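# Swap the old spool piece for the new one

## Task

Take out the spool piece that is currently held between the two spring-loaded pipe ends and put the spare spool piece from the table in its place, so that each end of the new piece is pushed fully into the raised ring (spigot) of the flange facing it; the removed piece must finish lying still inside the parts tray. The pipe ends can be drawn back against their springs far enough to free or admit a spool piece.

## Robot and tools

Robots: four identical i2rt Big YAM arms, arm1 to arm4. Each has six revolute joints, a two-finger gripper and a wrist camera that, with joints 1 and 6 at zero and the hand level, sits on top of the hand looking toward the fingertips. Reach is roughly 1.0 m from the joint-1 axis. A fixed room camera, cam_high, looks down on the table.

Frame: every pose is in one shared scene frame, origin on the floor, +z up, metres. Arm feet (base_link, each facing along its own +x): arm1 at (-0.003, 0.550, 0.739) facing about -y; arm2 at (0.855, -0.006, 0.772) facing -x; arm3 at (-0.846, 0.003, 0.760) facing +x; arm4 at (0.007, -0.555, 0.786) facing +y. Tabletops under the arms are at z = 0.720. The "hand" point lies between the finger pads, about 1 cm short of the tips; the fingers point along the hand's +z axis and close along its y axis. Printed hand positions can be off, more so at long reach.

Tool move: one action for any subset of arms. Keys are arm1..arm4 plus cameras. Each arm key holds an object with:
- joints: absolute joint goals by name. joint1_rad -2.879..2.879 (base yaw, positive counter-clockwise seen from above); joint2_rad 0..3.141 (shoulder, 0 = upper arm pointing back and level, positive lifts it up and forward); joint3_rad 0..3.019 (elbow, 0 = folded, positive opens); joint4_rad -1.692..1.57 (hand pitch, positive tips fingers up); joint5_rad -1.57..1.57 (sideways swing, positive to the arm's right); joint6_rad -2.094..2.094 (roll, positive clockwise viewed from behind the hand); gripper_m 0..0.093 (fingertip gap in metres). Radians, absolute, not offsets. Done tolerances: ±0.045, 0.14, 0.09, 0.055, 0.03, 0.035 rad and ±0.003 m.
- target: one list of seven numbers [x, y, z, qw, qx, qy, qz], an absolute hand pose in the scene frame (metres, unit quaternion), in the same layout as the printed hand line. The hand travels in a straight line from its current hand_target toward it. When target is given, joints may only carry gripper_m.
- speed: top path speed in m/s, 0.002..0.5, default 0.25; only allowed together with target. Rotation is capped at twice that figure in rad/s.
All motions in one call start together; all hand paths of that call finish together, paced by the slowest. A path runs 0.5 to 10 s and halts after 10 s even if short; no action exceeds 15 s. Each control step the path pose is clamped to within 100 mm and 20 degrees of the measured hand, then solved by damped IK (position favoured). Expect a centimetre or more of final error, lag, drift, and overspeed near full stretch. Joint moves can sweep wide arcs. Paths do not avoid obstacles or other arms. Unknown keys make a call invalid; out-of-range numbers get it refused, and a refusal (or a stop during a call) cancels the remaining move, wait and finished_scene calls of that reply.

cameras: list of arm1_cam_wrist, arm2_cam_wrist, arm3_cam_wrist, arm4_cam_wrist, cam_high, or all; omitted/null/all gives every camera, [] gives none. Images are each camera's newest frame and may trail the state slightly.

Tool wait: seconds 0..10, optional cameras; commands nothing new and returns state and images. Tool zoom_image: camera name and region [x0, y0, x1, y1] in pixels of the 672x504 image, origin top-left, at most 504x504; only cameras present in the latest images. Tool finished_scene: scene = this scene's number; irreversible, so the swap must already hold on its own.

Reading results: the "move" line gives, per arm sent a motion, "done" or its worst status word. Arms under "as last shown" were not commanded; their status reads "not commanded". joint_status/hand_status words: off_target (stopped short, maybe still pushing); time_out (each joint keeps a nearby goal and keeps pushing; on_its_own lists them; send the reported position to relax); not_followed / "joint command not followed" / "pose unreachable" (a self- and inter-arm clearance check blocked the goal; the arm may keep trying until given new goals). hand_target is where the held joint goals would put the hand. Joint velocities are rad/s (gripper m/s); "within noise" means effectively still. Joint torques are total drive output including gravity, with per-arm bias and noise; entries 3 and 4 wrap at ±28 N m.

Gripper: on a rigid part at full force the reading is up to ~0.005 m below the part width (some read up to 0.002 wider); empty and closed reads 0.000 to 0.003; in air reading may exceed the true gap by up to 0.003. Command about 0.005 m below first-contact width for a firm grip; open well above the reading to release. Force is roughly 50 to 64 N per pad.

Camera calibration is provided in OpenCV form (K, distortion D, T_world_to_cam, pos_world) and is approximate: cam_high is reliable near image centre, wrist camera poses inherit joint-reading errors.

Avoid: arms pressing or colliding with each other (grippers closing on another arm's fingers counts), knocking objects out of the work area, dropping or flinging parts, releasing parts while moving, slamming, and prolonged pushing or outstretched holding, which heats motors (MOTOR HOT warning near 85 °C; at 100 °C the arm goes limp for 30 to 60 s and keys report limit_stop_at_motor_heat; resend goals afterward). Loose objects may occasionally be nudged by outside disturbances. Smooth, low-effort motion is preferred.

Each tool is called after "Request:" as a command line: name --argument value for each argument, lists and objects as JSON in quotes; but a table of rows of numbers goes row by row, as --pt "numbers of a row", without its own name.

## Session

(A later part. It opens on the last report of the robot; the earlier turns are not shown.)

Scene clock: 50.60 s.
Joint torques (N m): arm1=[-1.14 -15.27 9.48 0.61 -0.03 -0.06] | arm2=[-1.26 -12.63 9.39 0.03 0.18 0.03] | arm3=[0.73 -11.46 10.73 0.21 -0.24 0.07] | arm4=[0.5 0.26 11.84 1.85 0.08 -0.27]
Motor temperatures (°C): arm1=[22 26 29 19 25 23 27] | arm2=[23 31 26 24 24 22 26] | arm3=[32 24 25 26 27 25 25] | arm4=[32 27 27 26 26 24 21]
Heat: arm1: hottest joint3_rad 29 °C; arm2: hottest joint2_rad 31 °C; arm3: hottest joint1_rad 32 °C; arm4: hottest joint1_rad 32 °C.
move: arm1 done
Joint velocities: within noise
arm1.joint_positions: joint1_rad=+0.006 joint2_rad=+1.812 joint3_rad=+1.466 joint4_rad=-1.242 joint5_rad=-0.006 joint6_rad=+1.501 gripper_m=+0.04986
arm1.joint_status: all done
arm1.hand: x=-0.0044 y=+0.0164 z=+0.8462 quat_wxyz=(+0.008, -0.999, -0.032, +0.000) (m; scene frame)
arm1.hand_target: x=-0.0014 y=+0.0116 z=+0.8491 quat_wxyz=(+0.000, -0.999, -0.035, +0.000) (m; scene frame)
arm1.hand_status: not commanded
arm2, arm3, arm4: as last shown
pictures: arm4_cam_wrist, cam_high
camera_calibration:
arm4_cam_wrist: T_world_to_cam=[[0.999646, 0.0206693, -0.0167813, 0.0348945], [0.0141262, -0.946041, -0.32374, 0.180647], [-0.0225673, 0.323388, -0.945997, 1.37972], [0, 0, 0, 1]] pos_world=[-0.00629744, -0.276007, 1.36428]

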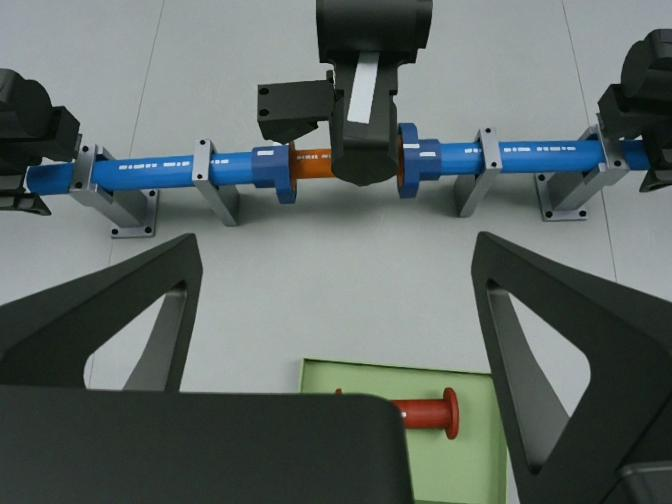

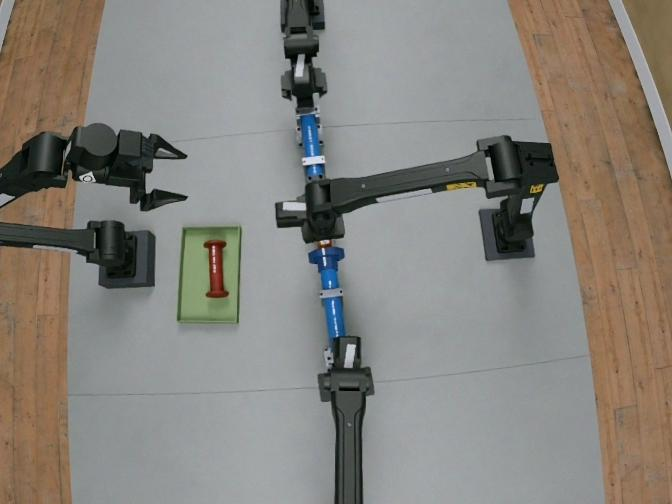

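Request:
move --arm1 '{"joints":{"gripper_m":0.075}}' --cameras '[]'

Request:
move --arm1 '{"target":[-0.002,0.015,1.0,0,0.9994,0.035,0],"speed":0.12}'

Request:
zoom_image --camera "arm4_cam_wrist" --region '[250, 100, 450, 220]'

Scene clock: 51.43 s.
Joint torques (N m): arm1=[-1.03 -15.62 9.59 0.68 -0.02 -0.03] | arm2=[-1.26 -12.63 9.37 0.03 0.2 0.03] | arm3=[0.67 -11.46 10.69 0.17 -0.23 0.06] | arm4=[0.56 0.73 11.85 1.89 0.09 -0.27]
Motor temperatures (°C): arm1=[22 26 29 19 25 23 27] | arm2=[23 31 26 24 24 22 26] | arm3=[32 24 25 26 27 25 25] | arm4=[32 27 27 26 26 24 21]
Heat: arm1: hottest joint3_rad 29 °C; arm2: hottest joint2_rad 31 °C; arm3: hottest joint1_rad 32 °C; arm4: hottest joint1_rad 32 °C.
move: arm1 done
Joint velocities: within noise
arm1.joint_positions: joint1_rad=+0.006 joint2_rad=+1.812 joint3_rad=+1.466 joint4_rad=-1.242 joint5_rad=-0.006 joint6_rad=+1.501 gripper_m=+0.07482
arm1.joint_status: all done
arm1.hand: x=-0.0044 y=+0.0164 z=+0.8462 quat_wxyz=(+0.008, -0.999, -0.032, +0.000) (m; scene frame)
arm1.hand_target: x=-0.0014 y=+0.0116 z=+0.8491 quat_wxyz=(+0.000, -0.999, -0.035, +0.000) (m; scene frame)
arm1.hand_status: not commanded
arm2, arm3, arm4: as last shown
pictures: none
No camera images: "cameras" was empty.

Scene clock: 53.47 s.
Joint torques (N m): arm1=[-0.44 -14.86 13.97 -0.17 -0.01 -0.01] | arm2=[-1.26 -12.57 9.36 0.03 0.18 0.02] | arm3=[0.85 -11.46 10.7 0.23 -0.24 0.08] | arm4=[0.5 0.38 11.89 1.92 0.09 -0.25]
Motor temperatures (°C): arm1=[22 26 29 19 25 23 27] | arm2=[23 31 26 24 24 22 26] | arm3=[32 24 25 25 27 25 25] | arm4=[32 27 27 26 26 24 21]
Heat: arm1: hottest joint3_rad 29 °C; arm2: hottest joint2_rad 31 °C; arm3: hottest joint1_rad 32 °C; arm4: hottest joint1_rad 32 °C.
move: arm1 off_target
Joint velocities: within noise
arm1.joint_positions: joint1_rad=+0.006 joint2_rad=+1.743 joint3_rad=+1.725 joint4_rad=-1.595 joint5_rad=-0.006 joint6_rad=+1.501 gripper_m=+0.07491
arm1.joint_status: not commanded
arm1.hand: x=-0.0036 y=+0.0248 z=+0.9786 quat_wxyz=(+0.021, -0.999, -0.032, -0.001) (m; scene frame)
arm1.hand_target: x=-0.0019 y=+0.0159 z=+0.9999 quat_wxyz=(+0.000, -0.999, -0.035, +0.000) (m; scene frame)
arm1.hand_status: off_target (0.024 m and 2.4 deg from the pose sent, 0.154 m and 1.0 deg at the start)
arm2, arm3, arm4: as last shown
pictures: arm1_cam_wrist, arm2_cam_wrist, arm3_cam_wrist, arm4_cam_wrist, cam_high
camera_calibration:
arm1_cam_wrist: T_world_to_cam=[[-0.0739883, 0.996301, 0.0437085, -0.0687946], [0.803212, 0.0335569, 0.594748, -0.576598], [0.591081, 0.0791115, -0.802723, 0.912613], [0, 0, 0, 1]] pos_world=[-0.0813881, 0.0156908, 1.07851]
arm2_cam_wrist: T_world_to_cam=[[-0.0159581, 0.999749, 0.0157058, -0.047892], [0.828003, 0.00440814, 0.560706, -0.77588], [0.560496, 0.0219523, -0.827866, 0.603895], [0, 0, 0, 1]] pos_world=[0.303186, 0.0380433, 0.935737]
arm3_cam_wrist: T_world_to_cam=[[0.0420805, -0.999099, 0.00549844, 0.0171365], [-0.809852, -0.0308857, 0.585821, -0.823621], [-0.585123, -0.0291046, -0.810422, 0.558731], [0, 0, 0, 1]] pos_world=[-0.340806, 0.0079446, 0.935208]
arm4_cam_wrist: T_world_to_cam=[[0.999646, 0.0206693, -0.0167813, 0.0348945], [0.0141262, -0.946041, -0.32374, 0.180647], [-0.0225673, 0.323388, -0.945997, 1.37972], [0, 0, 0, 1]] pos_world=[-0.00629744, -0.276007, 1.36428]

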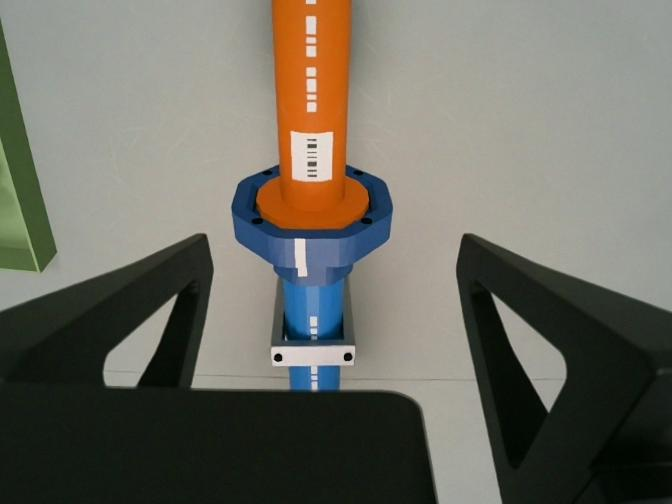

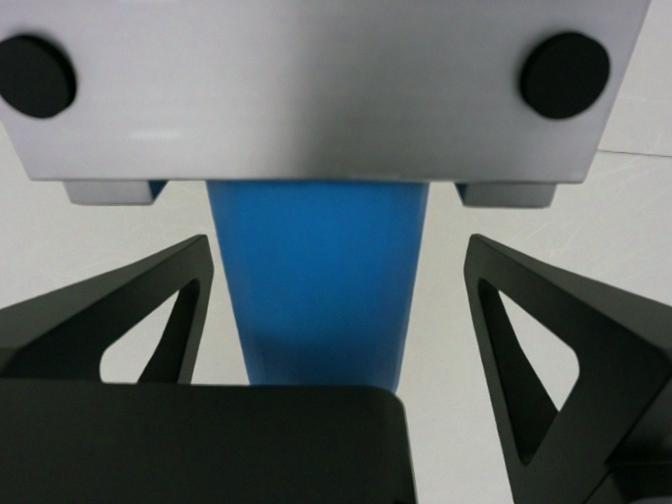

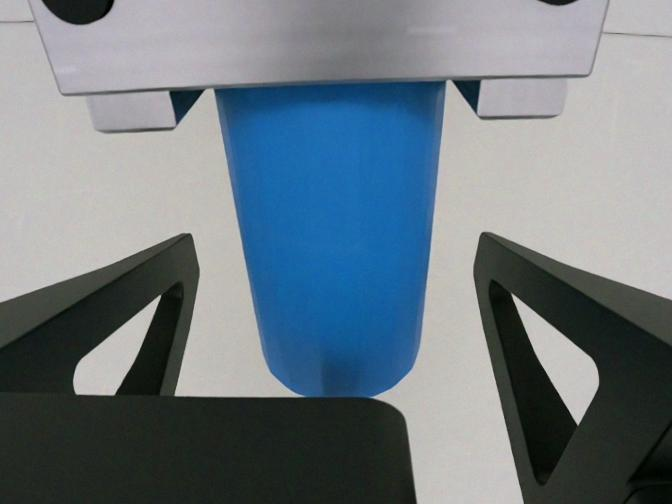

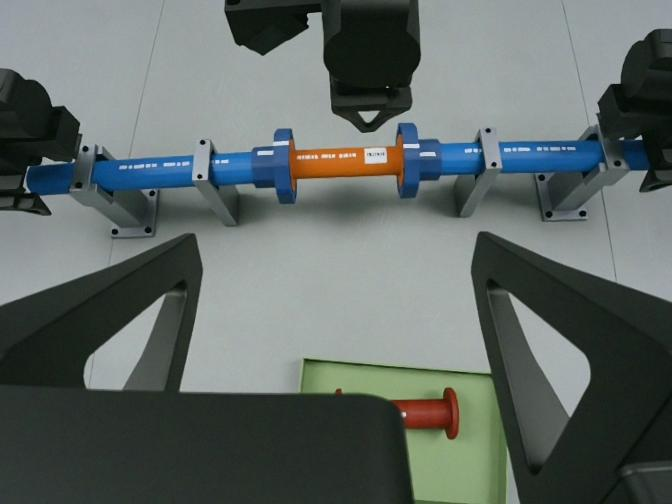

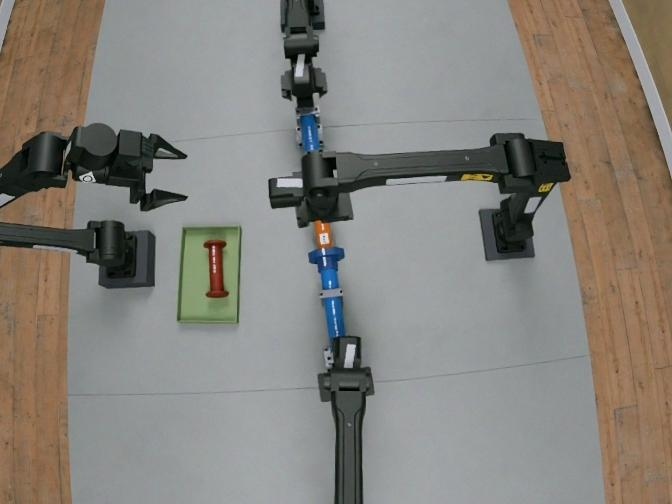

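Scaled by 2.520 from the camera's 672x504 image, which has a finer 960x720 frame.

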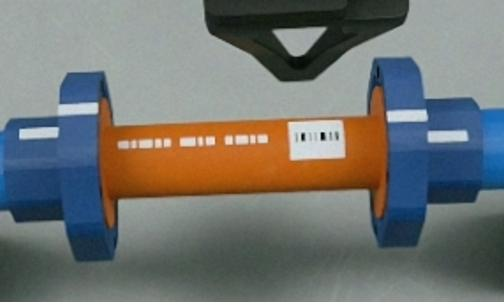

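Request:
zoom_image --camera "arm1_cam_wrist" --region '[220, 140, 400, 290]'

Request:
zoom_image --camera "arm4_cam_wrist" --region '[265, 110, 335, 210]'

Request:
zoom_image --camera "arm4_cam_wrist" --region '[370, 110, 440, 210]'

Scaled by 2.800 from the camera's 672x504 image, which has a finer 960x720 frame.

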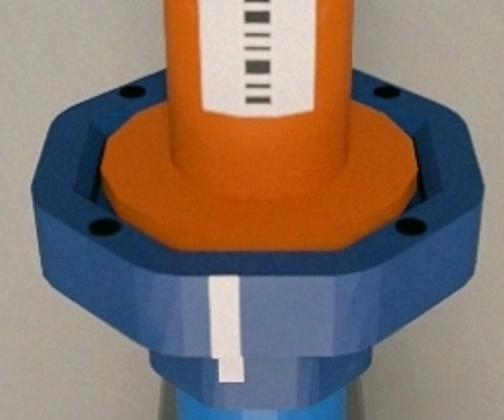

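Scaled by 5.040 from the camera's 672x504 image, which has a finer 960x720 frame.

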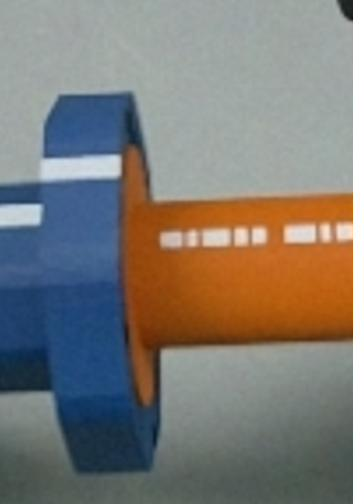

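Scaled by 5.040 from the camera's 672x504 image, which has a finer 960x720 frame.

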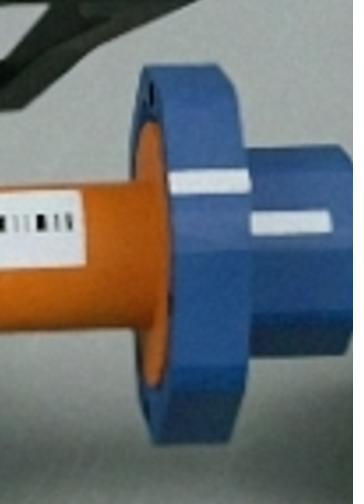

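Request:
move --arm2 '{"target":[0.40,0.05,1.0,0,0.9997,0.0236,0]}' --arm3 '{"target":[-0.42,0.008,1.0,0,-0.0236,0.9997,0]}' --arm1 '{"target":[-0.002,0.2,1.1,0,0.9994,0.035,0]}' --cameras '[]'

Request:
move --arm2 '{"target":[0.37,0.04,1.1,0,0.951,0.0236,-0.309]}' --arm3 '{"target":[-0.40,0.01,1.1,-0.309,-0.0236,-0.951,0]}'

Request:
zoom_image --camera "arm2_cam_wrist" --region '[260, 60, 420, 240]'

Request:
zoom_image --camera "arm3_cam_wrist" --region '[260, 60, 420, 240]'

Scene clock: 56.10 s.
Joint torques (N m): arm1=[-1.79 -6.77 9.58 0.1 0 -0.11] | arm2=[-1.55 -12.81 10.51 0.05 0.17 0] | arm3=[0.67 -12.92 13.72 0.08 -0.25 0.06] | arm4=[0.56 0.5 11.84 1.88 0.11 -0.25]
Motor temperatures (°C): arm1=[22 26 29 19 25 23 27] | arm2=[23 31 27 24 24 22 25] | arm3=[32 24 26 25 27 25 25] | arm4=[32 27 28 26 26 24 21]
Heat: arm1: hottest joint3_rad 29 °C; arm2: hottest joint2_rad 31 °C; arm3: hottest joint1_rad 32 °C; arm4: hottest joint1_rad 32 °C.
move: arm1 off_target; arm2 off_target; arm3 off_target
Joint velocities: within noise
arm1.joint_positions: joint1_rad=+0.006 joint2_rad=+1.204 joint3_rad=+1.463 joint4_rad=-1.699 joint5_rad=-0.006 joint6_rad=+1.501 gripper_m=+0.07491
arm1.joint_status: not commanded
arm1.hand: x=-0.0020 y=+0.1992 z=+1.1015 quat_wxyz=(-0.065, -0.997, -0.033, +0.002) (m; scene frame)
arm1.hand_target: x=-0.0020 y=+0.1999 z=+1.0993 quat_wxyz=(-0.057, -0.998, -0.035, +0.002) (m; scene frame)
arm1.hand_status: off_target (0.002 m and 7.5 deg from the pose sent, 0.213 m and 2.4 deg at the start; a joint's target at an end of its range on 35 of 53 steps)
arm2.joint_positions: joint1_rad=-0.099 joint2_rad=+1.541 joint3_rad=+1.394 joint4_rad=-1.462 joint5_rad=-0.001 joint6_rad=-0.157 gripper_m=+0.07995
arm2.joint_status: not commanded
arm2.hand: x=+0.4108 y=+0.0410 z=+0.9804 quat_wxyz=(+0.004, +0.999, +0.026, +0.020) (m; scene frame)
arm2.hand_target: x=+0.4009 y=+0.0499 z=+0.9998 quat_wxyz=(+0.000, +1.000, +0.024, +0.000) (m; scene frame)
arm2.hand_status: off_target (0.024 m and 2.4 deg from the pose sent, 0.161 m and 1.0 deg at the start)
arm3.joint_positions: joint1_rad=+0.014 joint2_rad=+1.471 joint3_rad=+1.321 joint4_rad=-1.488 joint5_rad=-0.003 joint6_rad=-0.049 gripper_m=+0.07989
arm3.joint_status: not commanded
arm3.hand: x=-0.4347 y=+0.0045 z=+0.9743 quat_wxyz=(+0.030, +0.024, -0.999, +0.000) (m; scene frame)
arm3.hand_target: x=-0.4213 y=+0.0080 z=+1.0000 quat_wxyz=(+0.000, +0.024, -1.000, +0.000) (m; scene frame)
arm3.hand_status: off_target (0.030 m and 3.5 deg from the pose sent, 0.162 m and 0.4 deg at the start)
arm4: as last shown
pictures: none
No camera images: "cameras" was empty.

Scene clock: 58.20 s.
Joint torques (N m): arm1=[-1.44 -6.12 9.39 0.39 0 -0.14] | arm2=[-1.55 -9.47 8.03 2 -0.14 0.17] | arm3=[1.26 -8.88 8.84 2.21 0.02 0.09] | arm4=[0.62 0.32 11.9 1.81 0.08 -0.26]
Motor temperatures (°C): arm1=[22 26 29 19 25 23 27] | arm2=[23 31 27 24 24 22 25] | arm3=[32 24 26 25 27 25 25] | arm4=[32 27 28 26 26 24 21]
Heat: arm1: hottest joint3_rad 29 °C; arm2: hottest joint2_rad 31 °C; arm3: hottest joint1_rad 32 °C; arm4: hottest joint1_rad 32 °C.
move: arm2 done; arm3 done
Joint velocities: within noise
arm1, arm4: as last shown
arm2.joint_positions: joint1_rad=-0.101 joint2_rad=+1.243 joint3_rad=+1.283 joint4_rad=-1.008 joint5_rad=-0.083 joint6_rad=-0.156 gripper_m=+0.07995
arm2.joint_status: not commanded
arm2.hand: x=+0.3711 y=+0.0326 z=+1.0949 quat_wxyz=(+0.001, +0.954, +0.035, -0.298) (m; scene frame)
arm2.hand_target: x=+0.3701 y=+0.0400 z=+1.1001 quat_wxyz=(+0.000, +0.951, +0.024, -0.309) (m; scene frame)
arm2.hand_status: done (0.009 m and 1.9 deg from the pose sent, 0.126 m and 38.3 deg at the start)
arm3.joint_positions: joint1_rad=+0.020 joint2_rad=+1.152 joint3_rad=+1.241 joint4_rad=-1.055 joint5_rad=+0.020 joint6_rad=+0.054 gripper_m=+0.07989
arm3.joint_status: not commanded
arm3.hand: x=-0.3982 y=+0.0039 z=+1.0981 quat_wxyz=(-0.301, -0.025, -0.953, +0.003) (m; scene frame)
arm3.hand_target: x=-0.4000 y=+0.0099 z=+1.1000 quat_wxyz=(-0.309, -0.024, -0.951, +0.000) (m; scene frame)
arm3.hand_status: done (0.007 m and 1.0 deg from the pose sent, 0.131 m and 39.9 deg at the start)
pictures: arm1_cam_wrist, arm2_cam_wrist, arm3_cam_wrist, arm4_cam_wrist, cam_high
camera_calibration:
arm1_cam_wrist: T_world_to_cam=[[-0.0751637, 0.988902, -0.128149, -0.0570814], [0.803653, 0.136155, 0.579313, -0.660262], [0.590332, -0.0594444, -0.804968, 1.02657], [0, 0, 0, 1]] pos_world=[-0.0796861, 0.20737, 1.20154]
arm2_cam_wrist: T_world_to_cam=[[-0.0263423, 0.999526, 0.0159103, -0.0401821], [0.99931, 0.0267469, -0.0257722, -0.333425], [-0.0261856, 0.0152204, -0.999541, 1.22489], [0, 0, 0, 1]] pos_world=[0.364211, 0.0304377, 1.21638]
arm3_cam_wrist: T_world_to_cam=[[-0.0565649, -0.998336, -0.0112214, -0.00578909], [-0.998375, 0.056482, 0.00756729, -0.401299], [-0.00692089, 0.0116313, -0.999908, 1.21832], [0, 0, 0, 1]] pos_world=[-0.392543, 0.00271611, 1.22118]
arm4_cam_wrist: T_world_to_cam=[[0.999646, 0.0206693, -0.0167813, 0.0348945], [0.0141262, -0.946041, -0.32374, 0.180647], [-0.0225673, 0.323388, -0.945997, 1.37972], [0, 0, 0, 1]] pos_world=[-0.00629744, -0.276007, 1.36428]

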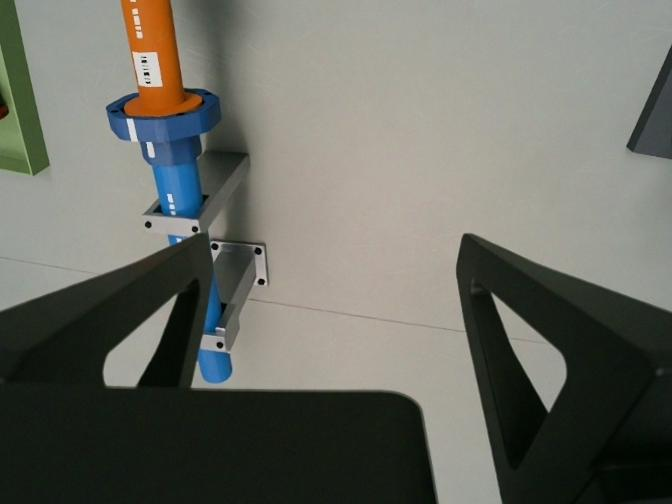

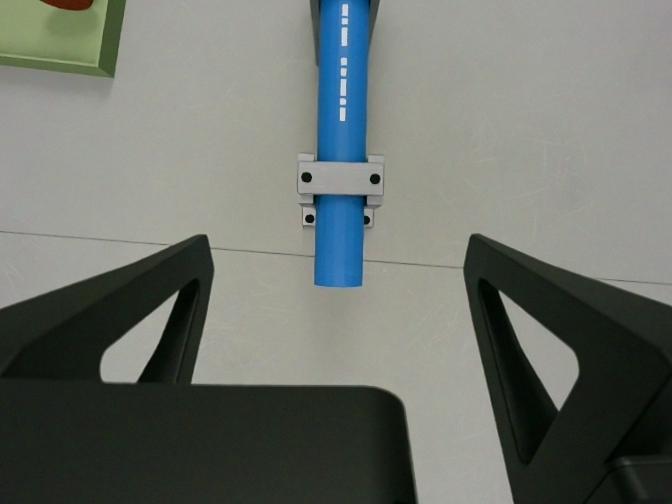

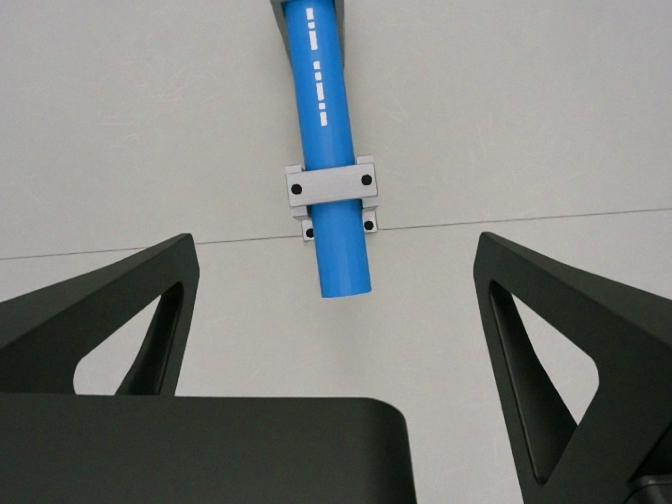

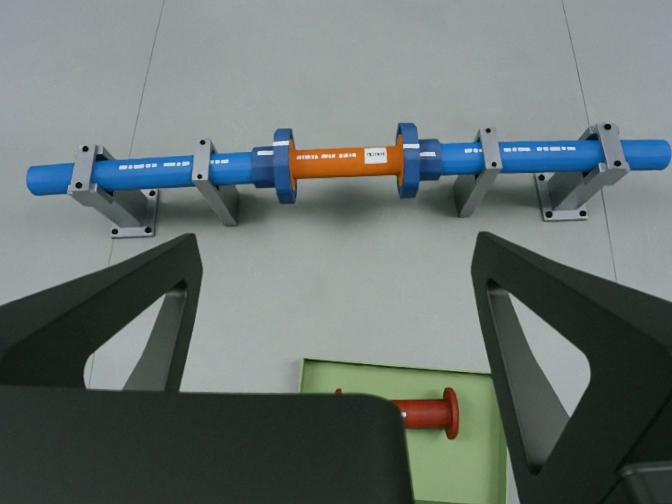

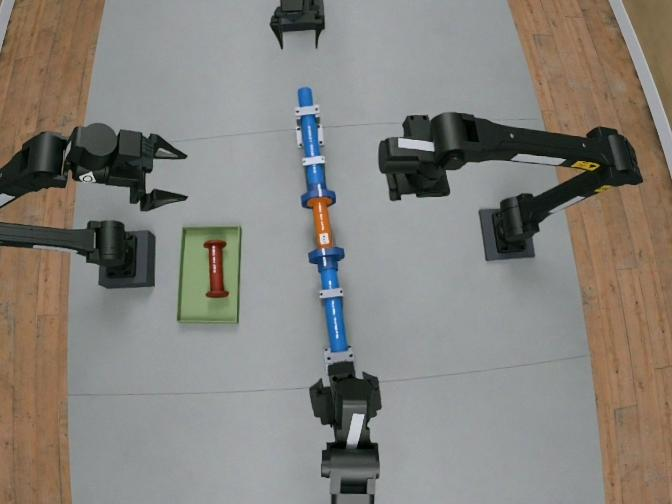

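Scaled by 2.800 from the camera's 672x504 image, which has a finer 960x720 frame.

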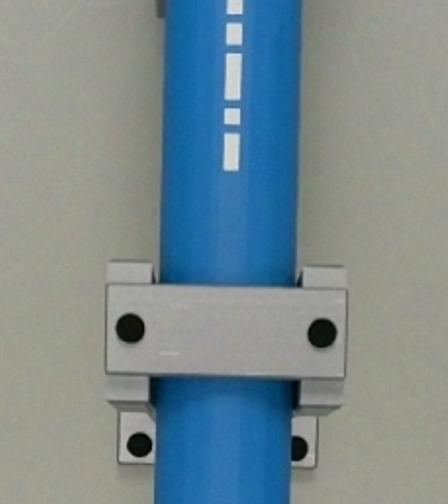

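Scaled by 2.800 from the camera's 672x504 image, which has a finer 960x720 frame.

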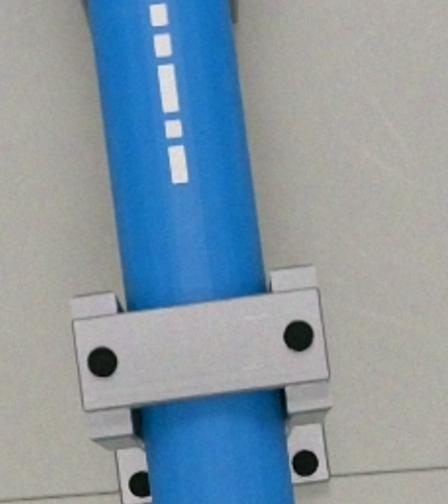

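Request:
zoom_image --camera "cam_high" --region '[270, 150, 470, 300]'

Scaled by 2.520 from the camera's 672x504 image, which has a finer 960x720 frame.

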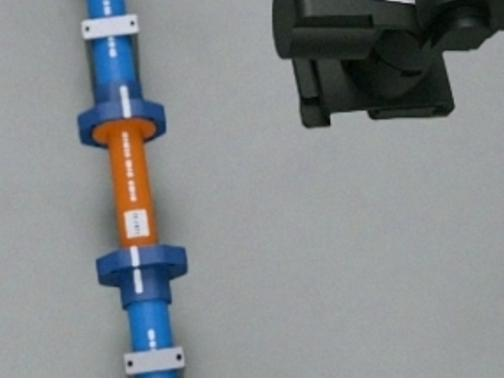

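Request:
finished_scene --scene 1

The scene is finished: the task was done.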